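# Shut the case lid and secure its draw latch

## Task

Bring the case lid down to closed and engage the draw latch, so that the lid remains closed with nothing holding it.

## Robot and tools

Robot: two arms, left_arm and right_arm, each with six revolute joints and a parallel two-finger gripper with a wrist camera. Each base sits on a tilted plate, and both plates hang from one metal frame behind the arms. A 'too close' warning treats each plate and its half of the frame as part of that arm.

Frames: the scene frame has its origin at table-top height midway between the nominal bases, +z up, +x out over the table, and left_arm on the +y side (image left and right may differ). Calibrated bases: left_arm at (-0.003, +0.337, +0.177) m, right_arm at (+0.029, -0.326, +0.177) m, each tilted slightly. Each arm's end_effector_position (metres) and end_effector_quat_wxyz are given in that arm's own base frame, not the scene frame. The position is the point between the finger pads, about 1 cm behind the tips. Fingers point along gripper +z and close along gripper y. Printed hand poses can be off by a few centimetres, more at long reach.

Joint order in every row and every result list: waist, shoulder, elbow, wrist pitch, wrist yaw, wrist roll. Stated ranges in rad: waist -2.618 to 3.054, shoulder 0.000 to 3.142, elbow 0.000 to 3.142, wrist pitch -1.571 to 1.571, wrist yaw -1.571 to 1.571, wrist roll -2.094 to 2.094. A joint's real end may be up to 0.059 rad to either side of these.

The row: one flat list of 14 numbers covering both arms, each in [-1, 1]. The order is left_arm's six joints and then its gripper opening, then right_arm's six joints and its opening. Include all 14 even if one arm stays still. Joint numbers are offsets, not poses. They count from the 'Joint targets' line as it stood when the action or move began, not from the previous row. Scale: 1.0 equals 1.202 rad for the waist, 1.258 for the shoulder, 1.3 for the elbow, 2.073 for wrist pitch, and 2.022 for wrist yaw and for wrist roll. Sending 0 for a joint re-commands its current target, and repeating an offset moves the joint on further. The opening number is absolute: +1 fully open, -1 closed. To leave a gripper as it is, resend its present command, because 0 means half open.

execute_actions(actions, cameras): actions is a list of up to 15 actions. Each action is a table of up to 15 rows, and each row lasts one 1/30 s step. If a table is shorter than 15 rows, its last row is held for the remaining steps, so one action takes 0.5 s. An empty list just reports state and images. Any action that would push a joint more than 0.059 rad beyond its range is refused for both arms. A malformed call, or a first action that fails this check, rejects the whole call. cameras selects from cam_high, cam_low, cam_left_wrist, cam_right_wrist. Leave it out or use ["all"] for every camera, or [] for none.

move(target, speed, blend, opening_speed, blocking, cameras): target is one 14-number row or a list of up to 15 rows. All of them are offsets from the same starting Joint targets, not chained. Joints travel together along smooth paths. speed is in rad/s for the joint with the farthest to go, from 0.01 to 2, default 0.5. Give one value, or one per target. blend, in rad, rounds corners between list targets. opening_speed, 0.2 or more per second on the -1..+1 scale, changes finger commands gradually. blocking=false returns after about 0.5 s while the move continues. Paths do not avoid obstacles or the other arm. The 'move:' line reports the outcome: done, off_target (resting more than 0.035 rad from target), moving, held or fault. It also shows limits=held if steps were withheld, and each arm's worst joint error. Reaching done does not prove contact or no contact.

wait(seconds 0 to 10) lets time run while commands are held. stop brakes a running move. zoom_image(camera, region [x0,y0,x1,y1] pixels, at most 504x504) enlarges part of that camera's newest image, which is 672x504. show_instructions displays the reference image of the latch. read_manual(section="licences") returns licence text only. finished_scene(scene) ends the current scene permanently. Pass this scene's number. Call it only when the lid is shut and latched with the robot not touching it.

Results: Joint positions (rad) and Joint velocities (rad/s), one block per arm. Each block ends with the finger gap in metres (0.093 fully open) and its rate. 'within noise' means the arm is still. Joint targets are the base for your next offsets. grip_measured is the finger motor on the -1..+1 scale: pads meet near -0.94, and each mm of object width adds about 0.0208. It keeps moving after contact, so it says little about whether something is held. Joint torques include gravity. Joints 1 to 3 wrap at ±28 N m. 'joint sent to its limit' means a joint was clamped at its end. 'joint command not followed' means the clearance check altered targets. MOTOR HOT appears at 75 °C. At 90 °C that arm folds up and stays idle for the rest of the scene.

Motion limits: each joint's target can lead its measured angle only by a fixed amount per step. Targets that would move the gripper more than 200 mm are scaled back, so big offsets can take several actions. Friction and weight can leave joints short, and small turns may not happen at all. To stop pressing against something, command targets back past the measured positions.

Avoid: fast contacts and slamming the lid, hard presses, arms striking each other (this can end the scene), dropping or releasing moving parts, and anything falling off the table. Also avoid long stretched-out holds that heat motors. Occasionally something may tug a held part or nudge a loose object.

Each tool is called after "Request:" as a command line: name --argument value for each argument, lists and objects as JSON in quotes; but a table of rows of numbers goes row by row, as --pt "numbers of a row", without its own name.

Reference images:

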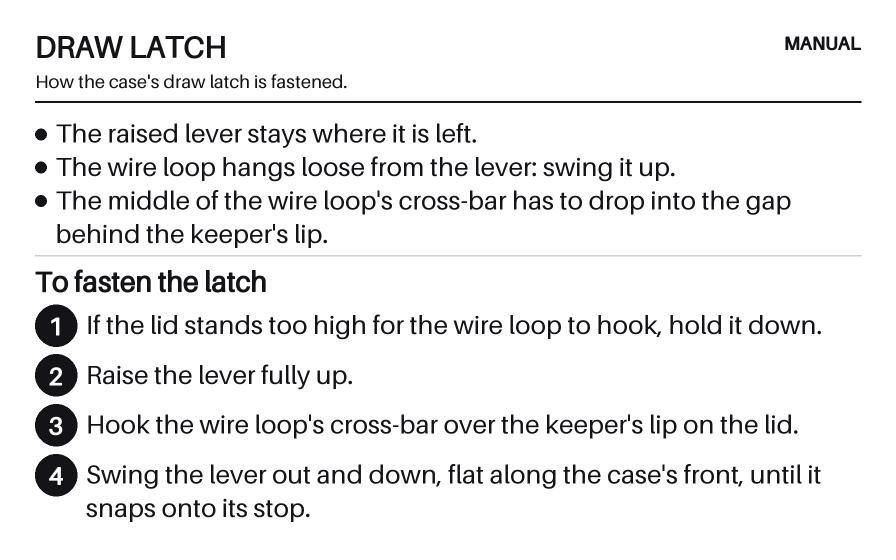

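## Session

Request:
execute_actions --actions '[]'

Scene clock: 0.00 s.
left_arm: end_effector_position=(+0.2309, -0.1673, +0.1511) grip_measured=+1.000 end_effector_quat_wxyz=(+0.402, +0.437, +0.627, -0.504) | right_arm: end_effector_position=(+0.3828, +0.2423, +0.1596) grip_measured=+1.000 end_effector_quat_wxyz=(+0.099, -0.092, +0.991, -0.026)
Joint positions: left_arm=[-0.007 1.39 0.629 -0.411 1.387 0.876 0.093] | right_arm=[0.617 2.199 2.243 -1.468 0.143 0.422 0.093]
Joint velocities: within noise
Joint torques (N m): no reading
Motor temperatures (°C): left_arm=[27 36 28 26 26 26 23] | right_arm=[24 32 30 24 24 26 23]
Heat: left arm: 36 °C; right arm: 32 °C.
Joint targets: left_arm=[-0.008 1.382 0.641 -0.406 1.391 0.876] | right_arm=[0.616 2.194 2.248 -1.471 0.143 0.422]
Tool commands: left_gripper/opening=+1.0 right_gripper/opening=+1.0

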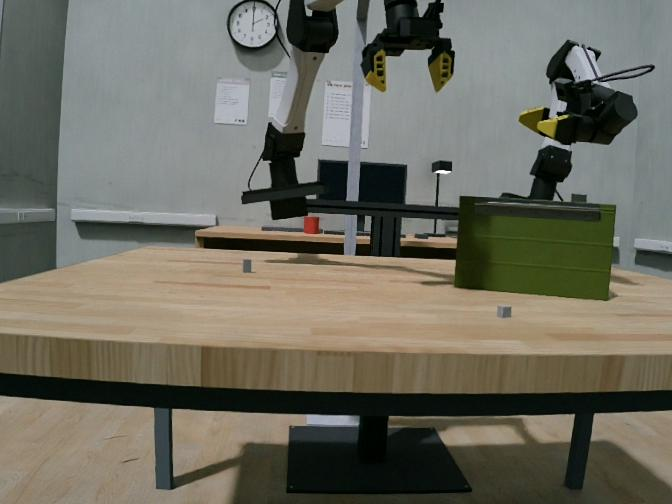

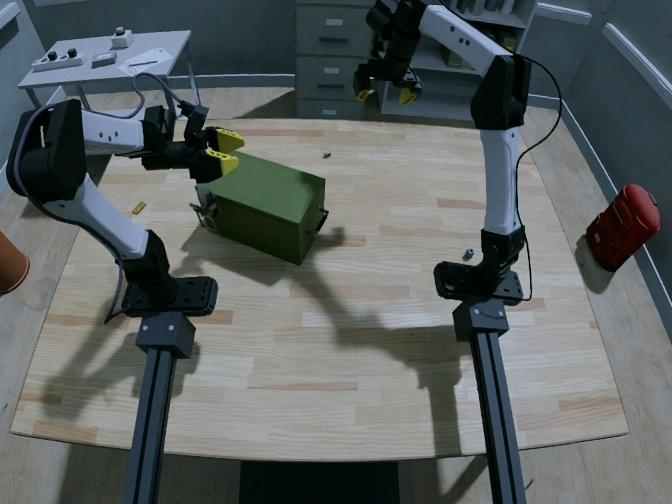

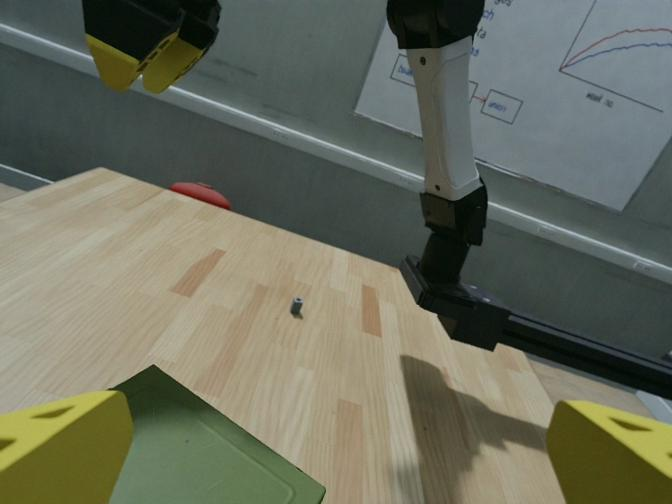

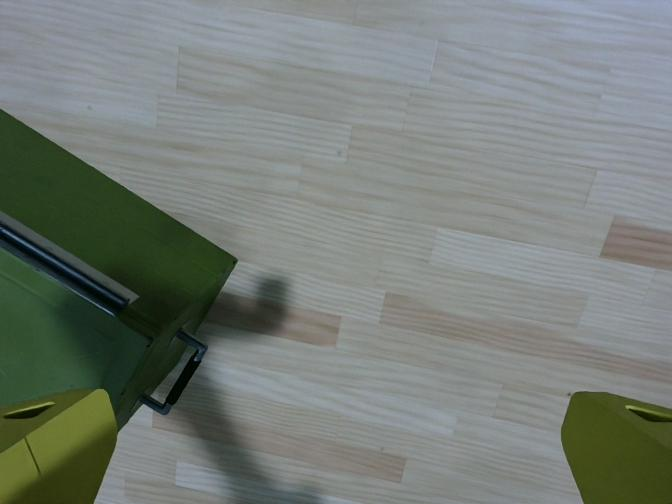

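Request:
zoom_image --camera "cam_high" --region '[170, 110, 350, 290]'

Request:
zoom_image --camera "cam_low" --region '[430, 160, 640, 330]'

Scaled by 2.800 from the camera's 672x504 image, which has a finer 960x720 frame.

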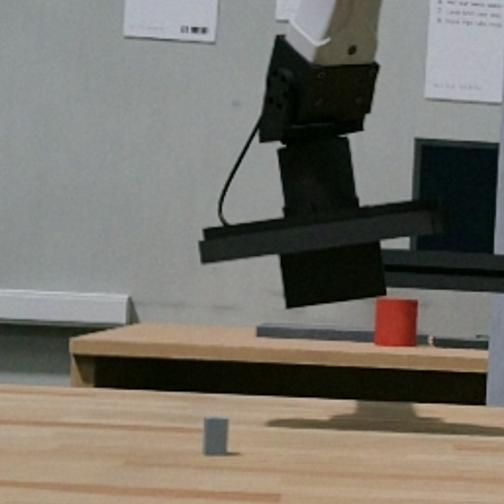

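Scaled by 2.400 from the camera's 672x504 image, which has a finer 960x720 frame.

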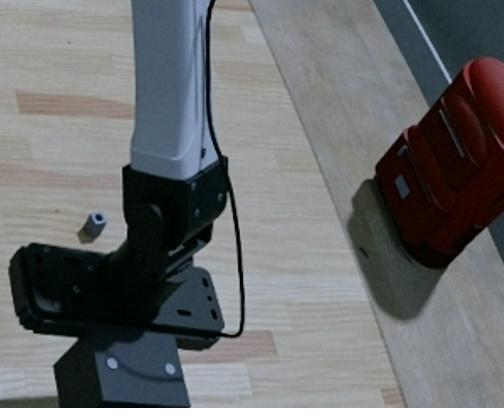

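Request:
zoom_image --camera "cam_low" --region '[170, 110, 350, 290]'

Request:
zoom_image --camera "cam_high" --region '[430, 160, 640, 330]'

Scaled by 2.800 from the camera's 672x504 image, which has a finer 960x720 frame.

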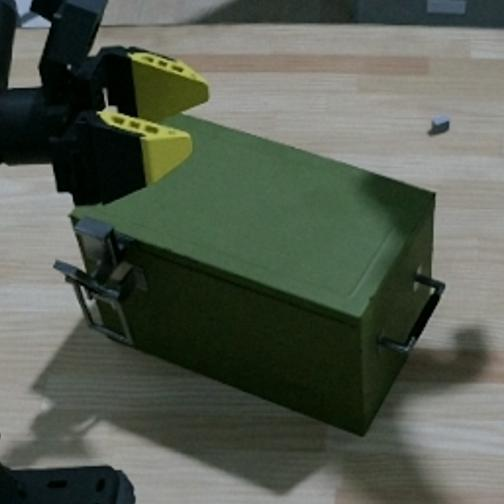

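Scaled by 2.400 from the camera's 672x504 image, which has a finer 960x720 frame.

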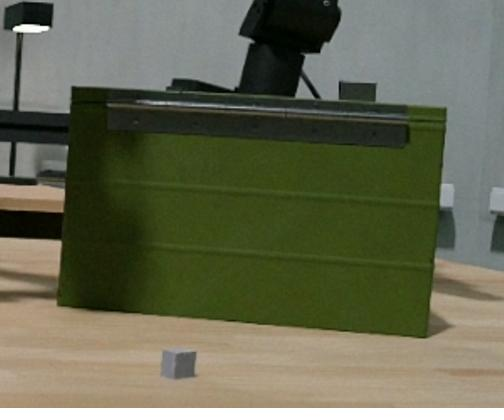

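Request:
move --target '[-0.6306,0.3762,0.8428,-0.5523,-0.7668,-0.8155,-1,0,0,0,0,0,0,1]' --speed 0.8

Scene clock: 31.13 s.
left_arm: end_effector_position=(+0.2466, -0.2006, +0.1538) grip_measured=-0.991 end_effector_quat_wxyz=(+0.014, +0.004, +0.996, +0.090) | right_arm: end_effector_position=(+0.3828, +0.2423, +0.1596) grip_measured=+1.000 end_effector_quat_wxyz=(+0.099, -0.092, +0.991, -0.026)
Joint positions: left_arm=[-0.762 1.843 1.703 -1.535 -0.149 -0.761 0] | right_arm=[0.617 2.199 2.243 -1.468 0.143 0.422 0.093]
Joint velocities: within noise
Joint torques (N m): left_arm=[-2.14 -6.56 9.81 0.3 -0.12 -0.1] | right_arm=[2.17 -13.52 6.42 1.01 0.21 0.07]
Motor temperatures (°C): left_arm=[27 37 30 27 27 26 23] | right_arm=[24 40 33 25 24 26 23]
Heat: left arm: 37 °C; right arm: 40 °C.
Joint targets: left_arm=[-0.766 1.855 1.737 -1.550 -0.159 -0.773] | right_arm=[0.616 2.194 2.248 -1.471 0.143 0.422]
move: done

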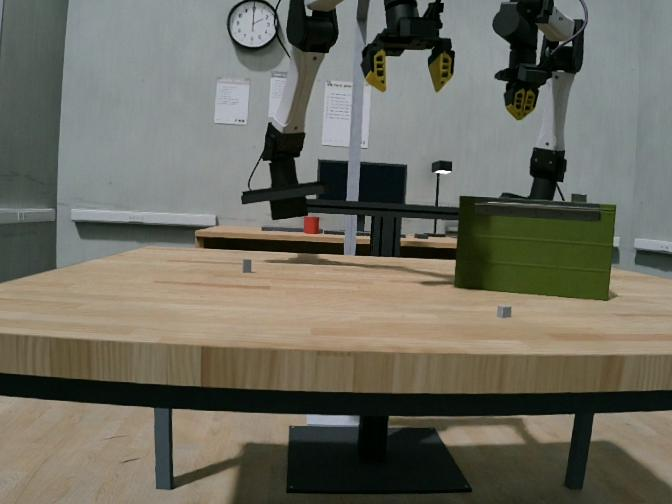

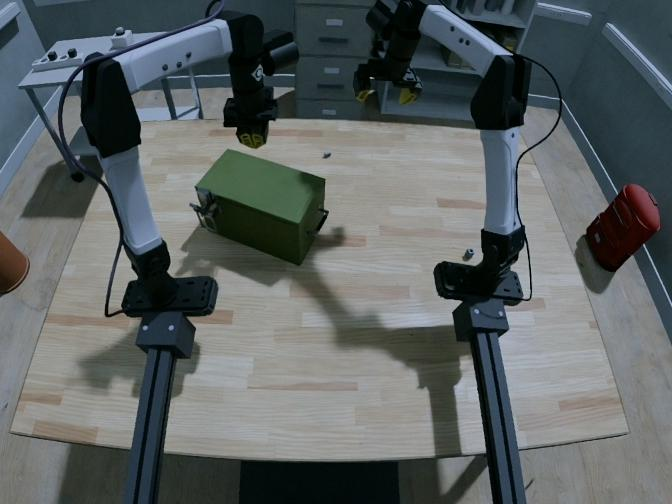

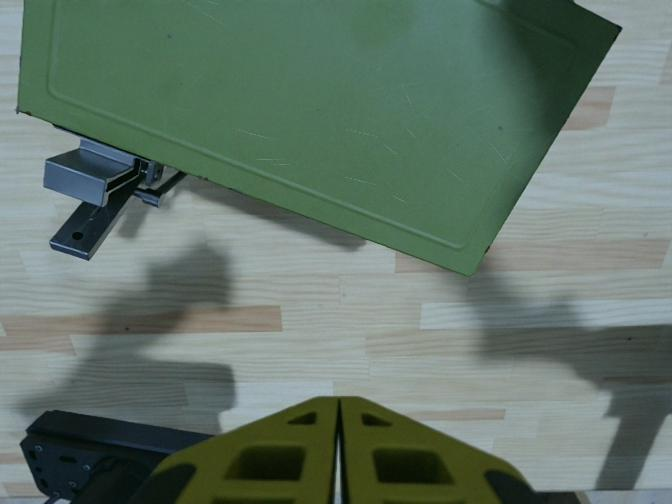

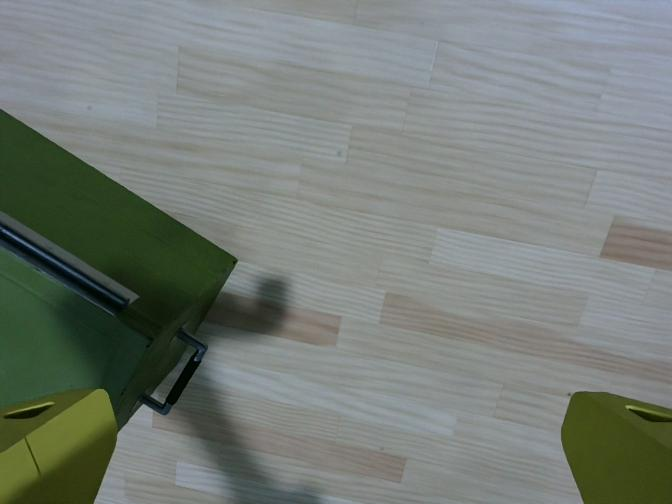

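Request:
move --target '[0.7687,0.234,0.3295,0.0157,-0.0074,-0.3165,-1,0,0,0,0,0,0,-1]' --speed 0.8 --cameras '["cam_left_wrist","cam_low"]'

Scene clock: 122.57 s.
left_arm: end_effector_position=(+0.4046, +0.0968, +0.1552) grip_measured=-0.990 end_effector_quat_wxyz=(-0.063, +0.704, -0.705, -0.060) | right_arm: end_effector_position=(+0.3828, +0.2423, +0.1596) grip_measured=-0.979 end_effector_quat_wxyz=(+0.099, -0.092, +0.991, -0.026)
Joint positions: left_arm=[0.165 2.137 2.131 -1.531 -0.172 -1.401 0] | right_arm=[0.617 2.199 2.243 -1.468 0.143 0.422 0]
Joint velocities: within noise
Joint torques (N m): left_arm=[-2.88 -10.33 9.77 0.53 -0.08 -0.11] | right_arm=[2.15 -13.53 6.42 1.01 0.21 0.08]
Motor temperatures (°C): left_arm=[27 41 38 26 26 26 23] | right_arm=[24 46 36 25 24 26 23]
Heat: left arm: 41 °C; right arm: 46 °C.
Joint targets: left_arm=[0.158 2.150 2.165 -1.518 -0.174 -1.413] | right_arm=[0.616 2.194 2.248 -1.471 0.143 0.422]
move: done
Images, in order (width x height): cam_low 672x504, cam_left_wrist 672x504.

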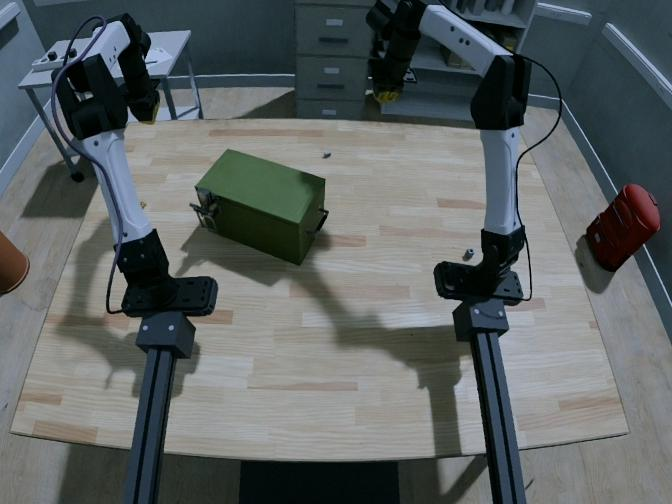

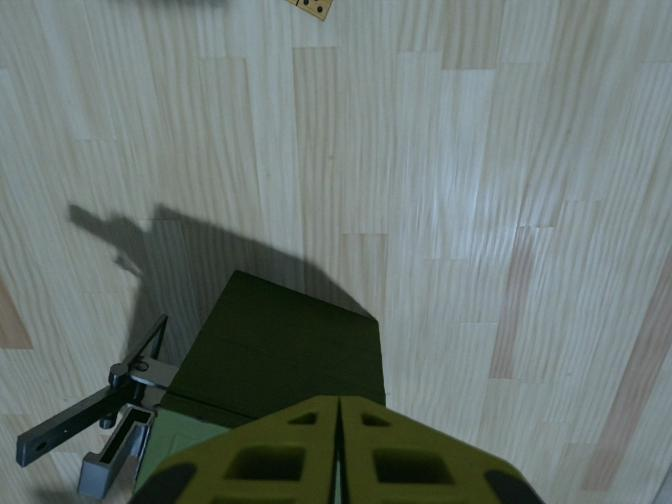

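Request:
zoom_image --camera "cam_left_wrist" --region '[0, 250, 400, 504]'

Scaled by 1.260 from the camera's 672x504 image, which has a finer 960x720 frame.

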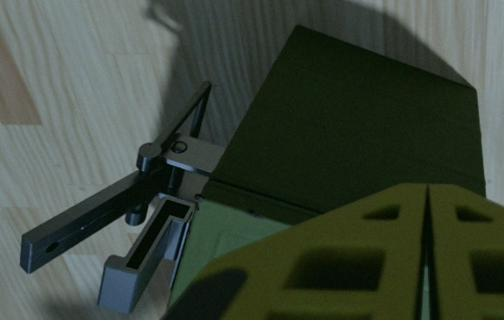

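Request:
move --pt "0 0 0 0 0 0 -1 0.817 0.2607 -0.27 0.3695 0.4377 0.3081 -1" --pt "0 0 0 0 0 0 -1 0.8037 0.5763 -0.3792 0.6421 0.4357 0.3091 -1" --speed 0.7 --blend 0.05 --cameras '["cam_left_wrist","cam_low","cam_right_wrist"]'

Scene clock: 155.53 s.
left_arm: end_effector_position=(+0.4046, +0.0968, +0.1552) grip_measured=-0.990 end_effector_quat_wxyz=(-0.063, +0.704, -0.705, -0.060) | right_arm: end_effector_position=(+0.1349, +0.4929, -0.1162) grip_measured=-0.979 end_effector_quat_wxyz=(+0.490, -0.188, +0.850, -0.035)
Joint positions: left_arm=[0.165 2.137 2.131 -1.531 -0.172 -1.402 0] | right_arm=[1.587 2.772 1.816 -0.404 1.013 1.034 0]
Joint velocities: within noise
Joint torques (N m): left_arm=[-2.88 -10.37 9.77 0.53 -0.07 -0.09] | right_arm=[0.61 -17.61 6.13 1.26 0.82 0.09]
Motor temperatures (°C): left_arm=[28 46 39 26 26 26 23] | right_arm=[24 47 36 26 24 26 23]
Heat: left arm: 46 °C; right arm: 47 °C.
Joint targets: left_arm=[0.158 2.150 2.165 -1.518 -0.174 -1.413] | right_arm=[1.587 2.759 1.820 -0.403 1.015 1.034]
move: held (right_arm; a check stopped the path); path passed 1 of 2 targets; limits=held; right_arm: the wrist pitch is farthest, 0.264 rad from its target
joint command not followed: on one or more control steps a check withheld the commanded joint targets of the right arm, and it was not sent them on those steps.
cause: the commanded joint targets, or the way to them, would bring a part of the robot too close to another arm (this arm's wrist (the part past the wrist pitch) and the left arm's base or mounting).
Images, in order (width x height): cam_low 672x504, cam_left_wrist 672x504, cam_right_wrist 672x504.

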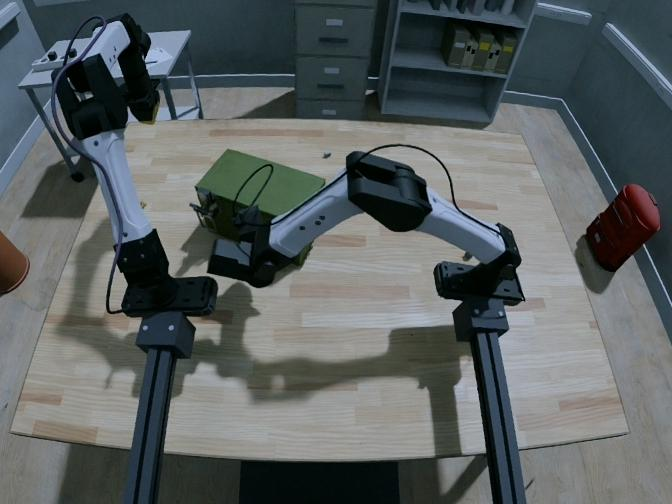

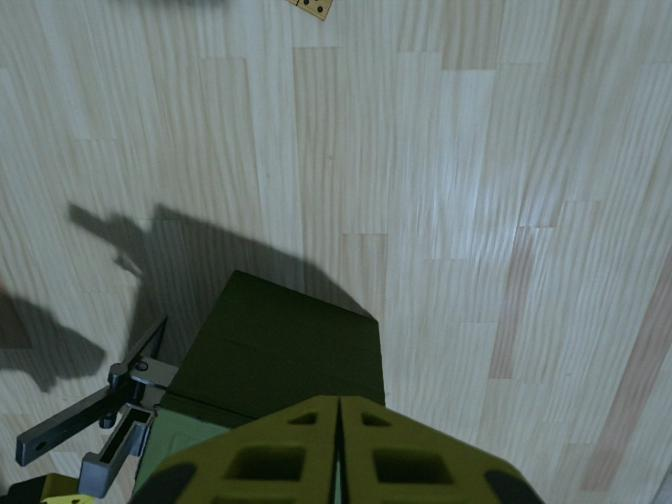

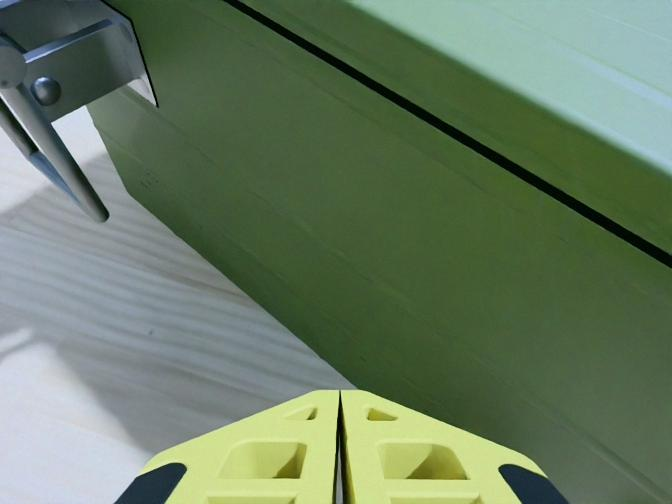

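Request:
move --target '[0,0,0,0,0,0,-1,-0.0449,-0.0167,-0.4415,0.4501,-0.0826,-0.2087,-1]' --speed 0.6 --cameras '["cam_low","cam_right_wrist"]'

Scene clock: 171.27 s.
left_arm: end_effector_position=(+0.4046, +0.0968, +0.1552) grip_measured=-0.990 end_effector_quat_wxyz=(-0.063, +0.704, -0.705, -0.060) | right_arm: end_effector_position=(+0.1416, +0.4363, -0.1859) grip_measured=-0.979 end_effector_quat_wxyz=(+0.476, -0.278, +0.834, +0.041)
Joint positions: left_arm=[0.165 2.137 2.131 -1.531 -0.172 -1.402 0] | right_arm=[1.539 2.772 1.258 0.524 0.862 0.623 0]
Joint velocities: within noise
Joint torques (N m): left_arm=[-2.89 -10.33 9.81 0.54 -0.07 -0.09] | right_arm=[0.25 -17.51 3.15 2.03 0.47 -0.07]
Motor temperatures (°C): left_arm=[28 47 39 26 26 26 24] | right_arm=[24 50 36 26 24 26 23]
Heat: left arm: 47 °C; right arm: 50 °C.
Joint targets: left_arm=[0.158 2.150 2.165 -1.518 -0.174 -1.413] | right_arm=[1.533 2.738 1.246 0.530 0.848 0.612]
move: done
Images, in order (width x height): cam_low 672x504, cam_right_wrist 672x504.

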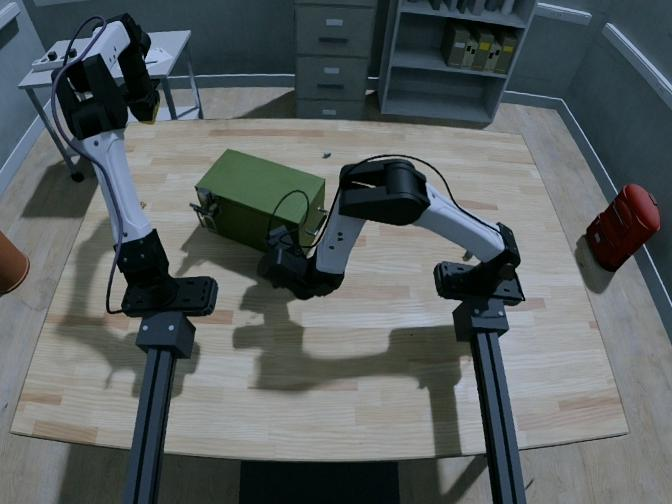

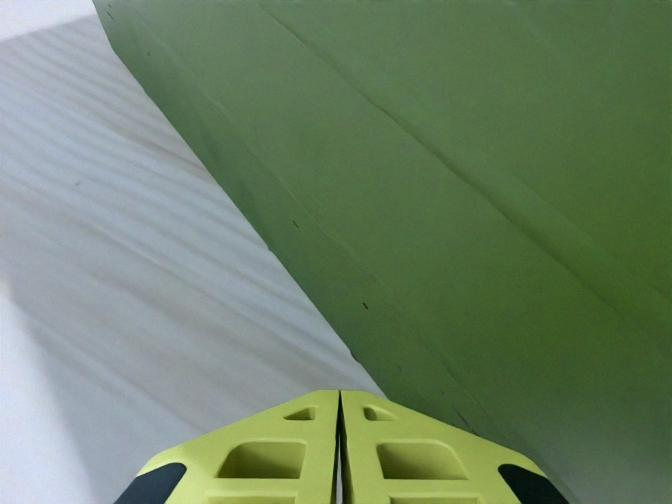

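Request:
move --target '[0,0,0,0,0,0,-1,-0.155,-0.025,-0.0487,0.0871,-0.0613,-0.0944,-1]' --speed 0.15 --cameras '["cam_low","cam_right_wrist","cam_left_wrist"]'

Scene clock: 176.13 s.
left_arm: end_effector_position=(+0.4046, +0.0968, +0.1552) grip_measured=-0.990 end_effector_quat_wxyz=(-0.063, +0.704, -0.705, -0.060) | right_arm: end_effector_position=(+0.1974, +0.4280, -0.1807) grip_measured=-0.979 end_effector_quat_wxyz=(+0.461, -0.295, +0.835, +0.048)
Joint positions: left_arm=[0.165 2.137 2.131 -1.531 -0.172 -1.402 0] | right_arm=[1.377 2.745 1.191 0.692 0.722 0.42 0]
Joint velocities: within noise
Joint torques (N m): left_arm=[-2.92 -10.32 9.78 0.53 -0.07 -0.11] | right_arm=[-1.21 -17.76 3.28 2.45 0.54 0.12]
Motor temperatures (°C): left_arm=[28 47 39 26 26 26 24] | right_arm=[24 51 36 27 24 26 23]
Heat: left arm: 47 °C; right arm: 51 °C.
Joint targets: left_arm=[0.158 2.150 2.165 -1.518 -0.174 -1.413] | right_arm=[1.347 2.707 1.183 0.711 0.724 0.421]
move: off_target (right_arm); right_arm: the shoulder is farthest, 0.039 rad from its target
Images, in order (width x height): cam_low 672x504, cam_left_wrist 672x504, cam_right_wrist 672x504.

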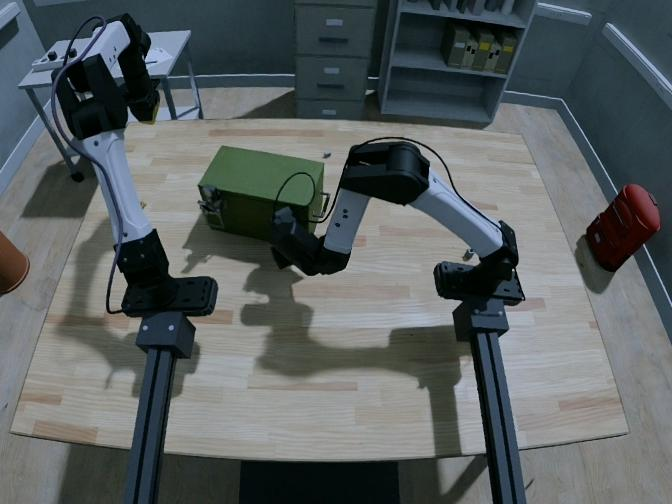

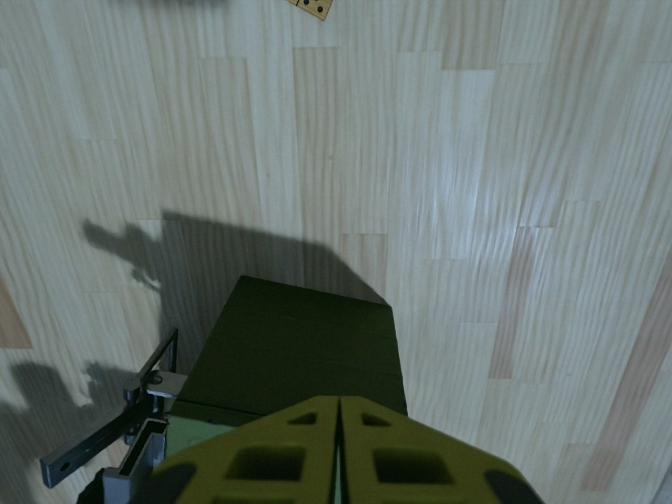

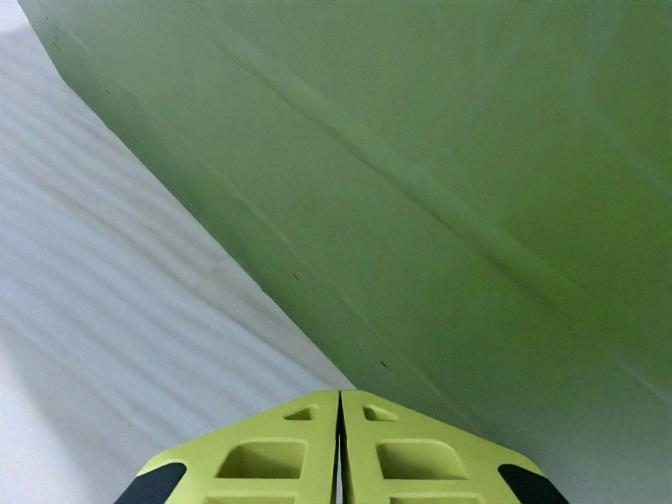

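Request:
move --target '[0,0,0,0,0,0,-1,-0.08,-0.005,-0.0227,0.0407,-0.0286,-0.044,-1]' --speed 0.15 --cameras '["cam_low","cam_right_wrist","cam_left_wrist"]'

Scene clock: 183.60 s.
left_arm: end_effector_position=(+0.4046, +0.0968, +0.1552) grip_measured=-0.990 end_effector_quat_wxyz=(-0.063, +0.704, -0.705, -0.060) | right_arm: end_effector_position=(+0.2339, +0.4153, -0.1767) grip_measured=-0.979 end_effector_quat_wxyz=(+0.463, -0.291, +0.836, +0.046)
Joint positions: left_arm=[0.165 2.137 2.131 -1.531 -0.172 -1.402 0] | right_arm=[1.277 2.738 1.162 0.775 0.663 0.331 0]
Joint velocities: within noise
Joint torques (N m): left_arm=[-2.89 -10.35 9.8 0.53 -0.07 -0.09] | right_arm=[-0.79 -17.55 3.15 2.5 0.48 0.09]
Motor temperatures (°C): left_arm=[28 48 39 26 26 26 24] | right_arm=[24 52 36 29 24 26 23]
Heat: left arm: 48 °C; right arm: 52 °C.
Joint targets: left_arm=[0.158 2.150 2.165 -1.518 -0.174 -1.413] | right_arm=[1.251 2.700 1.153 0.795 0.666 0.332]
move: off_target (right_arm); right_arm: the shoulder is farthest, 0.037 rad from its target
Images, in order (width x height): cam_low 672x504, cam_left_wrist 672x504, cam_right_wrist 672x504.

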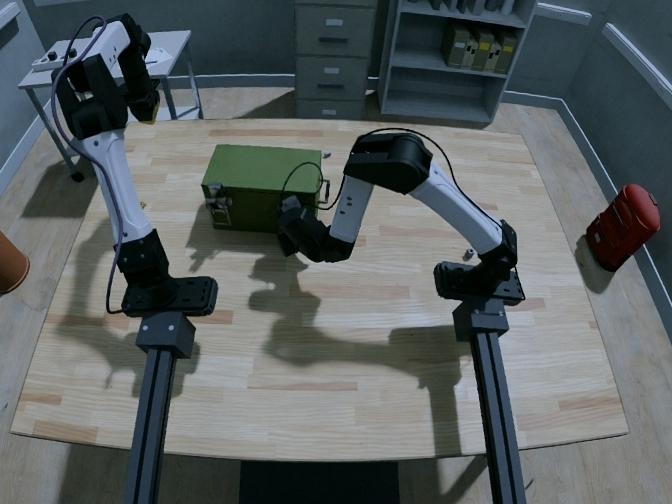

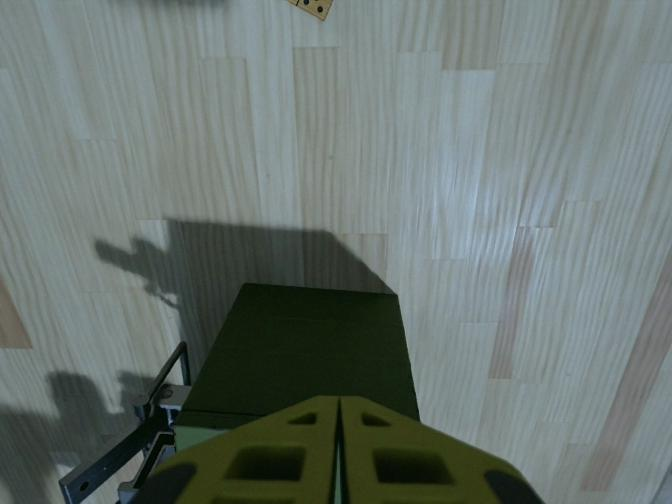

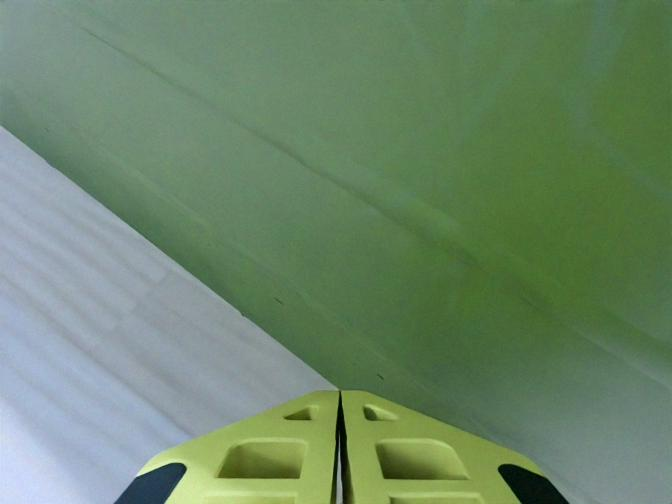

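Request:
move --target '[0,0,0,0,0,0,-1,-0.0775,-0.0055,-0.0244,0.0436,-0.0306,-0.0472,-1]' --speed 0.15 --cameras '["cam_left_wrist"]'

Scene clock: 192.00 s.
left_arm: end_effector_position=(+0.4046, +0.0968, +0.1552) grip_measured=-0.990 end_effector_quat_wxyz=(-0.063, +0.704, -0.705, -0.060) | right_arm: end_effector_position=(+0.2660, +0.4008, -0.1725) grip_measured=-0.979 end_effector_quat_wxyz=(+0.467, -0.295, +0.832, +0.046)
Joint positions: left_arm=[0.165 2.137 2.131 -1.531 -0.172 -1.402 0] | right_arm=[1.183 2.732 1.13 0.861 0.596 0.234 0]
Joint velocities: within noise
Joint torques (N m): left_arm=[-2.92 -10.32 9.77 0.52 -0.07 -0.1] | right_arm=[-0.49 -17.54 3.11 2.63 0.48 0.11]
Motor temperatures (°C): left_arm=[28 48 40 26 26 26 24] | right_arm=[24 53 35 30 24 26 23]
Heat: left arm: 48 °C; right arm: 53 °C.
Joint targets: left_arm=[0.158 2.150 2.165 -1.518 -0.174 -1.412] | right_arm=[1.158 2.693 1.122 0.886 0.604 0.237]
move: off_target (right_arm); right_arm: the shoulder is farthest, 0.039 rad from its target
Images, in order (width x height): cam_left_wrist 672x504.

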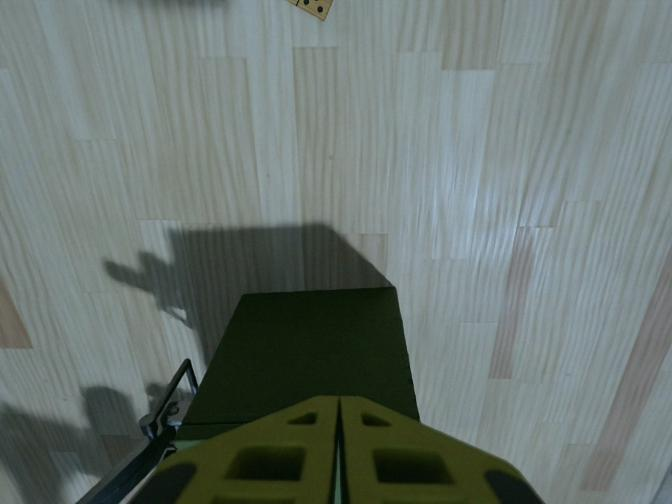

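Request:
move --target '[-0.0591,0.0541,-0.6992,0.466,-0.0025,-0.0356,-1,0.2429,-0.2727,-0.2092,-0.138,0.2948,0.2784,-1]' --speed 0.6 --cameras '["cam_left_wrist","cam_right_wrist","cam_low"]'

Scene clock: 229.00 s.
left_arm: end_effector_position=(+0.3759, +0.0650, -0.0789) grip_measured=-0.990 end_effector_quat_wxyz=(-0.073, +0.705, -0.704, -0.051) | right_arm: end_effector_position=(+0.2008, +0.3477, -0.0511) grip_measured=-0.979 end_effector_quat_wxyz=(+0.596, -0.077, +0.799, +0.015)
Joint positions: left_arm=[0.096 2.211 1.26 -0.572 -0.172 -1.473 0] | right_arm=[1.447 2.375 0.864 0.615 1.19 0.789 0]
Joint velocities: within noise
Joint torques (N m): left_arm=[-2.95 -9.99 4.64 0.64 -0.12 -0.1] | right_arm=[1.03 -13.79 2.85 1.69 0.77 0.18]
Motor temperatures (°C): left_arm=[28 50 40 26 26 26 24] | right_arm=[24 57 34 32 24 26 23]
Heat: left arm: 50 °C; right arm: 57 °C.
Joint targets: left_arm=[0.087 2.218 1.256 -0.552 -0.179 -1.485] | right_arm=[1.450 2.350 0.850 0.599 1.201 0.800]
move: done
Images, in order (width x height): cam_low 672x504, cam_left_wrist 672x504, cam_right_wrist 672x504.

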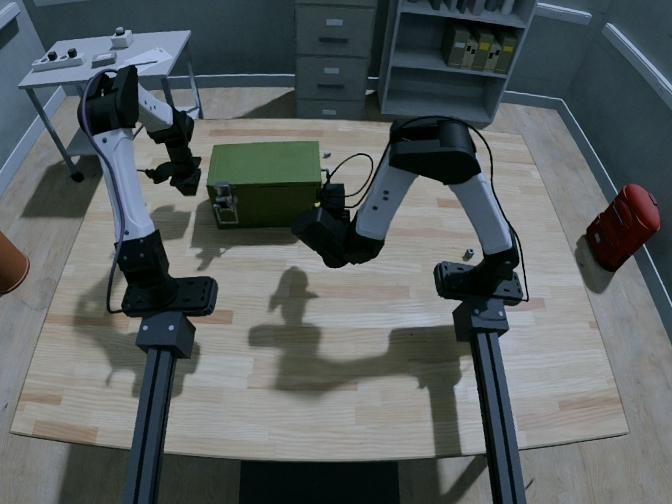

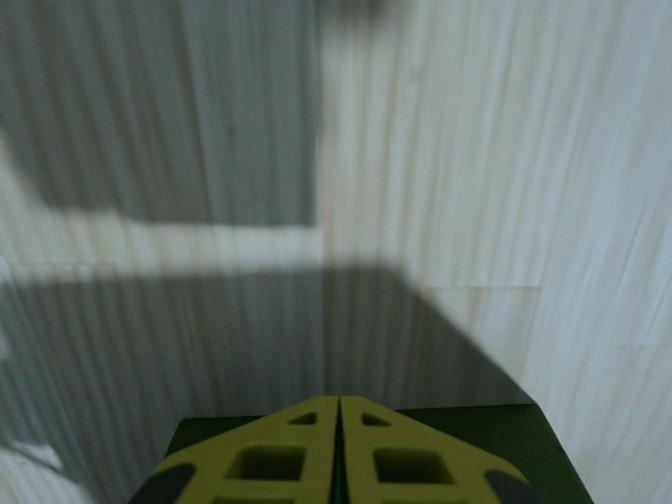

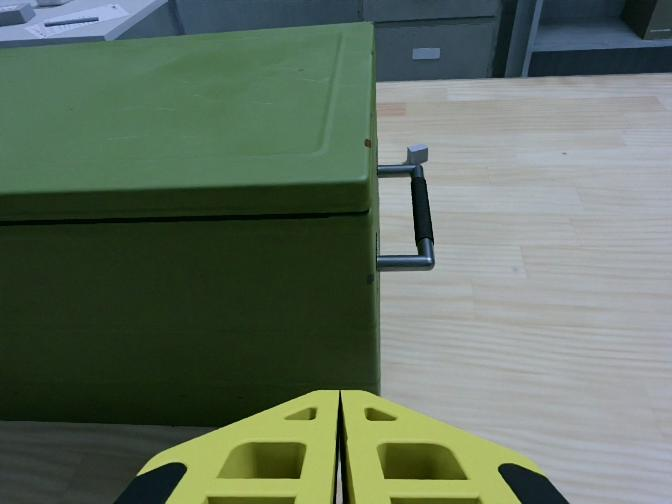

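Request:
move --target '[0,0,0,0,0,0,-1,0.374,-0.119,0.038,0,0,0,-1]' --speed 0.7 --cameras '[]'

Request:
move --pt "-0.1738 0.0557 0.0436 -0.0123 -0.0036 -0.1029 -1 0 0 0 0 0 0 -1" --pt "-0.3336 0.1483 0.1623 -0.0481 -0.0036 -0.1978 -1 0 0 0 0 0 0 -1" --speed 0.25 --blend 0.03 --cameras '["cam_left_wrist","cam_low"]'

Scene clock: 239.13 s.
left_arm: end_effector_position=(+0.3763, +0.0650, -0.0789) grip_measured=-0.990 end_effector_quat_wxyz=(-0.074, +0.705, -0.703, -0.051) | right_arm: end_effector_position=(+0.0184, +0.4255, +0.0082) grip_measured=-0.979 end_effector_quat_wxyz=(+0.575, -0.205, +0.762, +0.215)
Joint positions: left_arm=[0.096 2.211 1.26 -0.571 -0.172 -1.473 0] | right_arm=[1.904 2.221 0.883 0.609 1.193 0.79 0]
Joint velocities: within noise
Joint torques (N m): left_arm=[-2.99 -9.95 4.64 0.65 -0.11 -0.1] | right_arm=[-0.47 -13.03 6.2 1.9 0.67 0.15]
Motor temperatures (°C): left_arm=[28 51 38 26 26 26 24] | right_arm=[24 56 34 31 24 26 23]
Heat: left arm: 51 °C; right arm: 56 °C.
Joint targets: left_arm=[0.087 2.218 1.256 -0.552 -0.179 -1.485] | right_arm=[1.899 2.201 0.899 0.599 1.201 0.800]
move: done
No camera images: "cameras" was empty.

Scene clock: 241.23 s.
left_arm: end_effector_position=(+0.3931, -0.0740, -0.1051) grip_measured=-0.991 end_effector_quat_wxyz=(-0.097, +0.708, -0.696, -0.067) | right_arm: end_effector_position=(+0.0184, +0.4255, +0.0082) grip_measured=-0.979 end_effector_quat_wxyz=(+0.575, -0.205, +0.762, +0.215)
Joint positions: left_arm=[-0.284 2.382 1.441 -0.655 -0.235 -1.876 0] | right_arm=[1.904 2.221 0.883 0.609 1.193 0.79 0]
Joint velocities: within noise
Joint torques (N m): left_arm=[-5.05 -9.51 7.94 0.42 0.4 -0.08] | right_arm=[-0.44 -13.01 6.19 1.9 0.67 0.15]
Motor temperatures (°C): left_arm=[28 51 38 26 26 26 24] | right_arm=[24 56 34 31 24 26 23]
Heat: left arm: 51 °C; right arm: 56 °C.
Joint targets: left_arm=[-0.314 2.404 1.467 -0.652 -0.186 -1.885] | right_arm=[1.899 2.201 0.899 0.599 1.201 0.800]
move: off_target (left_arm); left_arm: the wrist yaw is farthest, 0.049 rad from its target
Images, in order (width x height): cam_low 672x504, cam_left_wrist 672x504.

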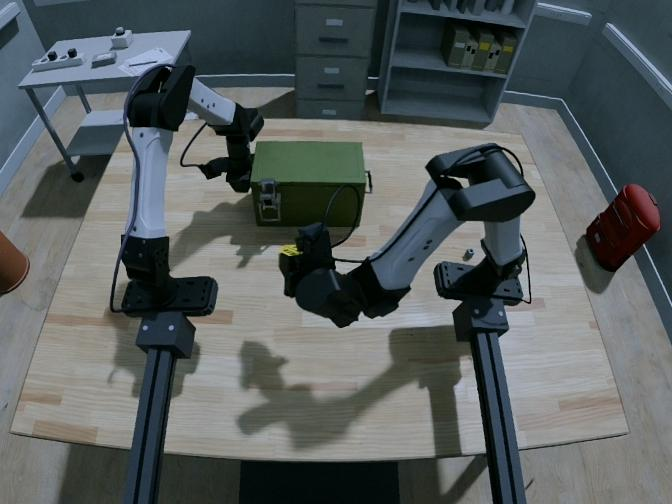

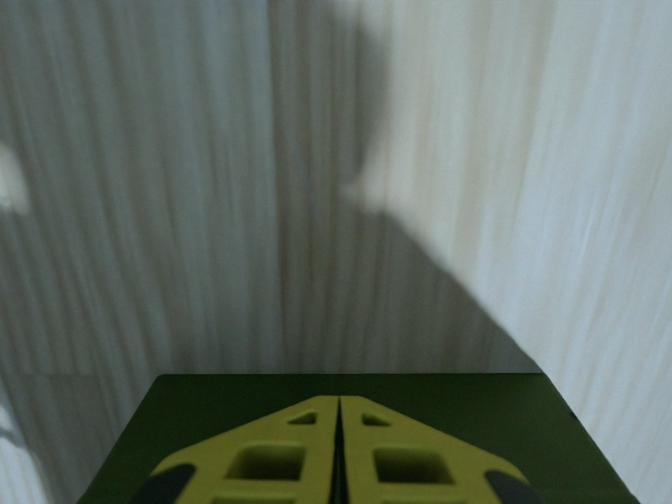

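Request:
move --pt "-0.1354 0.128 0.1969 -0.0605 0.0026 -0.0806 -1 0 0 0 0 0 0 -1" --pt "-0.2487 0.3132 0.5178 -0.1611 0.0067 -0.1014 -1 0 0 0 0 0 0 -1" --speed 0.4 --blend 0.05 --cameras '["cam_left_wrist","cam_low"]'

Scene clock: 248.17 s.
left_arm: end_effector_position=(+0.4192, -0.2253, -0.1314) grip_measured=-0.991 end_effector_quat_wxyz=(-0.098, +0.680, -0.723, -0.071) | right_arm: end_effector_position=(+0.0184, +0.4255, +0.0082) grip_measured=-0.979 end_effector_quat_wxyz=(+0.575, -0.205, +0.762, +0.215)
Joint positions: left_arm=[-0.572 2.771 2.109 -1.001 -0.224 -2.091 0] | right_arm=[1.904 2.221 0.883 0.609 1.193 0.79 0]
Joint velocities: within noise
Joint torques (N m): left_arm=[-6.31 -11.73 9.29 0.51 0.43 0.04] | right_arm=[-0.44 -13.03 6.19 1.9 0.67 0.15]
Motor temperatures (°C): left_arm=[28 51 38 26 26 26 24] | right_arm=[24 56 35 31 24 26 23]
Heat: left arm: 51 °C; right arm: 56 °C.
Joint targets: left_arm=[-0.613 2.798 2.140 -0.986 -0.173 -2.090] | right_arm=[1.899 2.201 0.899 0.599 1.201 0.800]
move: off_target (left_arm); left_arm: the wrist yaw is farthest, 0.052 rad from its target
Images, in order (width x height): cam_low 672x504, cam_left_wrist 672x504.

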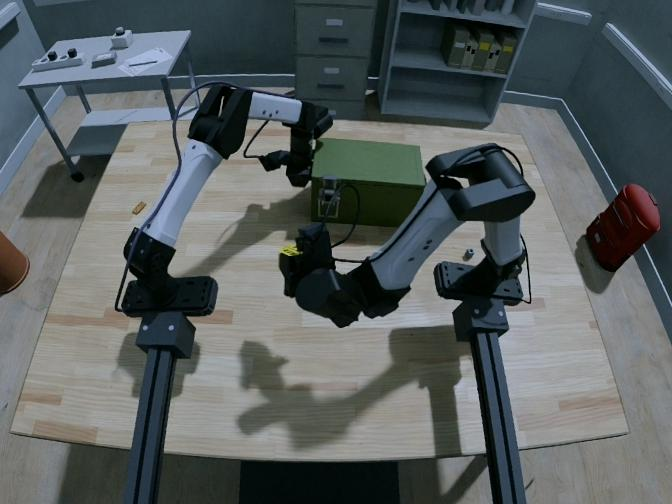

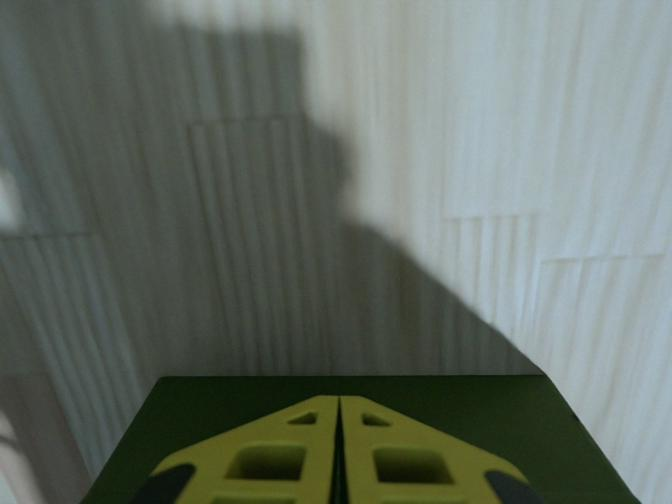

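Request:
move --pt "0.3 -0.2 0.008 -0.103 0 0 -1 0 0 0 0 0 0 -1" --pt "0.6414 -0.515 0.019 -0.2566 0 1.0 -1 0 0 0 0 0 0 -1" --speed 0.8 --blend 0.1 --cameras '["cam_low"]'

Request:
move --target '[-0.1855,0.0723,-0.9969,0.8534,0.7631,0.606,-1,0,0,0,0,0,0,-1]' --speed 0.8 --cameras '["cam_low","cam_left_wrist"]'

Scene clock: 267.43 s.
left_arm: end_effector_position=(+0.4143, +0.0946, +0.1287) grip_measured=-0.991 end_effector_quat_wxyz=(-0.005, -0.116, +0.989, +0.088) | right_arm: end_effector_position=(+0.0184, +0.4255, +0.0082) grip_measured=-0.979 end_effector_quat_wxyz=(+0.575, -0.205, +0.762, +0.215)
Joint positions: left_arm=[0.155 2.204 2.131 -1.502 -0.177 -0.08 0] | right_arm=[1.904 2.221 0.883 0.609 1.193 0.79 0]
Joint velocities: within noise
Joint torques (N m): left_arm=[-2.1 -16.81 9.85 0.16 0.03 0.15] | right_arm=[-0.46 -13.03 6.19 1.9 0.67 0.15]
Motor temperatures (°C): left_arm=[29 56 39 26 26 26 24] | right_arm=[24 55 36 31 24 26 23]
Heat: left arm: 56 °C; right arm: 55 °C.
Joint targets: left_arm=[0.158 2.150 2.165 -1.518 -0.173 -0.068] | right_arm=[1.899 2.201 0.899 0.599 1.201 0.800]
move: off_target (left_arm); left_arm: the shoulder is farthest, 0.053 rad from its target
Images, in order (width x height): cam_low 672x504.

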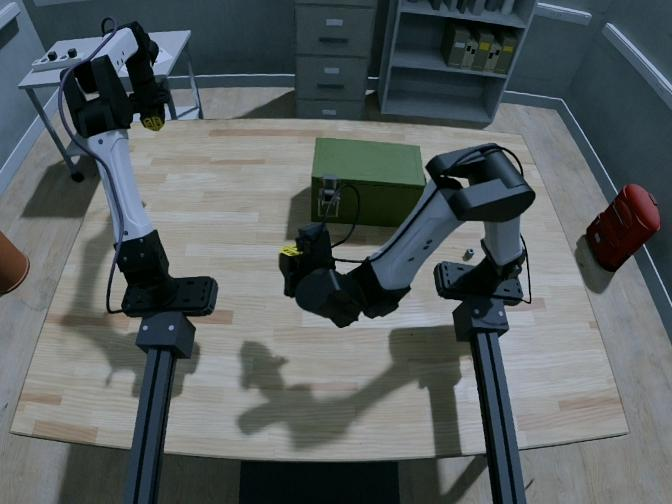

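Scene clock: 270.57 s.
left_arm: end_effector_position=(+0.3291, -0.1840, -0.0043) grip_measured=-0.991 end_effector_quat_wxyz=(+0.462, +0.543, +0.548, -0.436) | right_arm: end_effector_position=(+0.0184, +0.4255, +0.0082) grip_measured=-0.979 end_effector_quat_wxyz=(+0.575, -0.205, +0.762, +0.215)
Joint positions: left_arm=[-0.058 2.232 0.874 0.228 1.357 1.146 0] | right_arm=[1.904 2.221 0.883 0.609 1.193 0.79 0]
Joint velocities: within noise
Joint torques (N m): left_arm=[-2.71 -8.46 3.29 1.32 0.67 0.13] | right_arm=[-0.46 -13.01 6.2 1.9 0.67 0.16]
Motor temperatures (°C): left_arm=[29 57 38 26 27 26 24] | right_arm=[24 54 36 31 24 26 23]
Heat: left arm: 57 °C; right arm: 54 °C.
Joint targets: left_arm=[-0.065 2.241 0.869 0.251 1.370 1.158] | right_arm=[1.899 2.201 0.899 0.599 1.201 0.800]
move: done
Images, in order (width x height): cam_low 672x504, cam_left_wrist 672x504.

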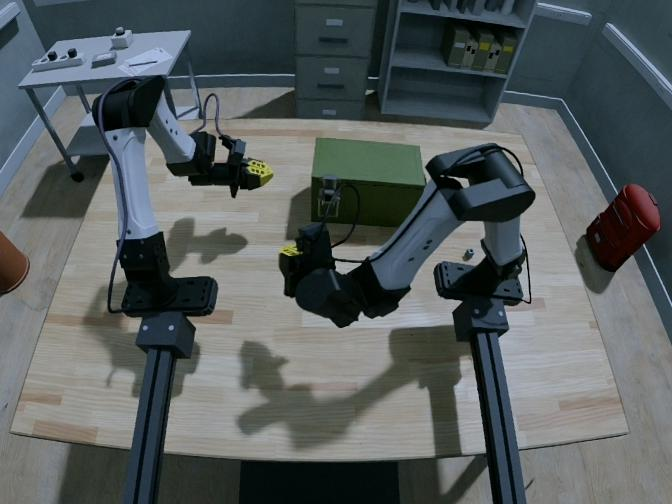

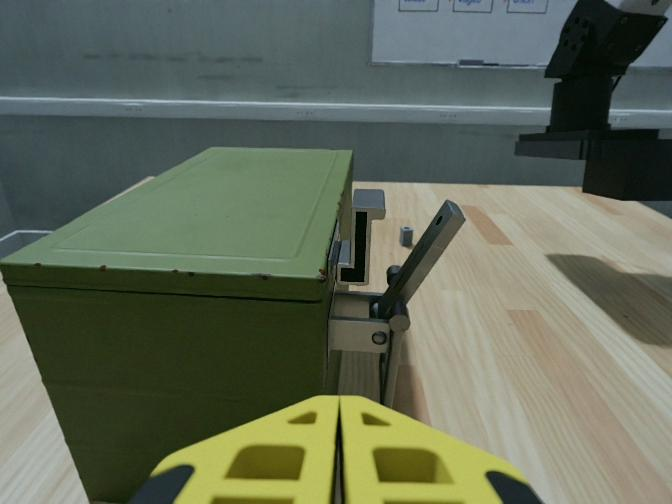

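Request:
zoom_image --camera "cam_left_wrist" --region '[300, 170, 500, 410]'

Scaled by 2.100 from the camera's 672x504 image, which has a finer 960x720 frame.

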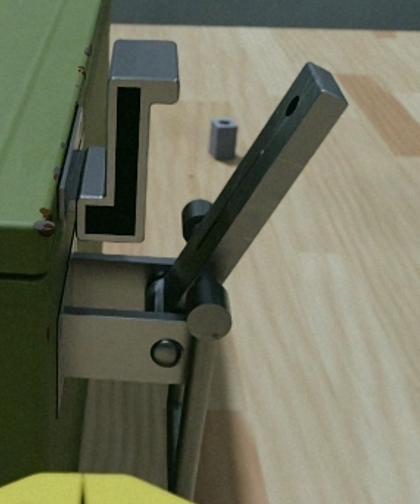

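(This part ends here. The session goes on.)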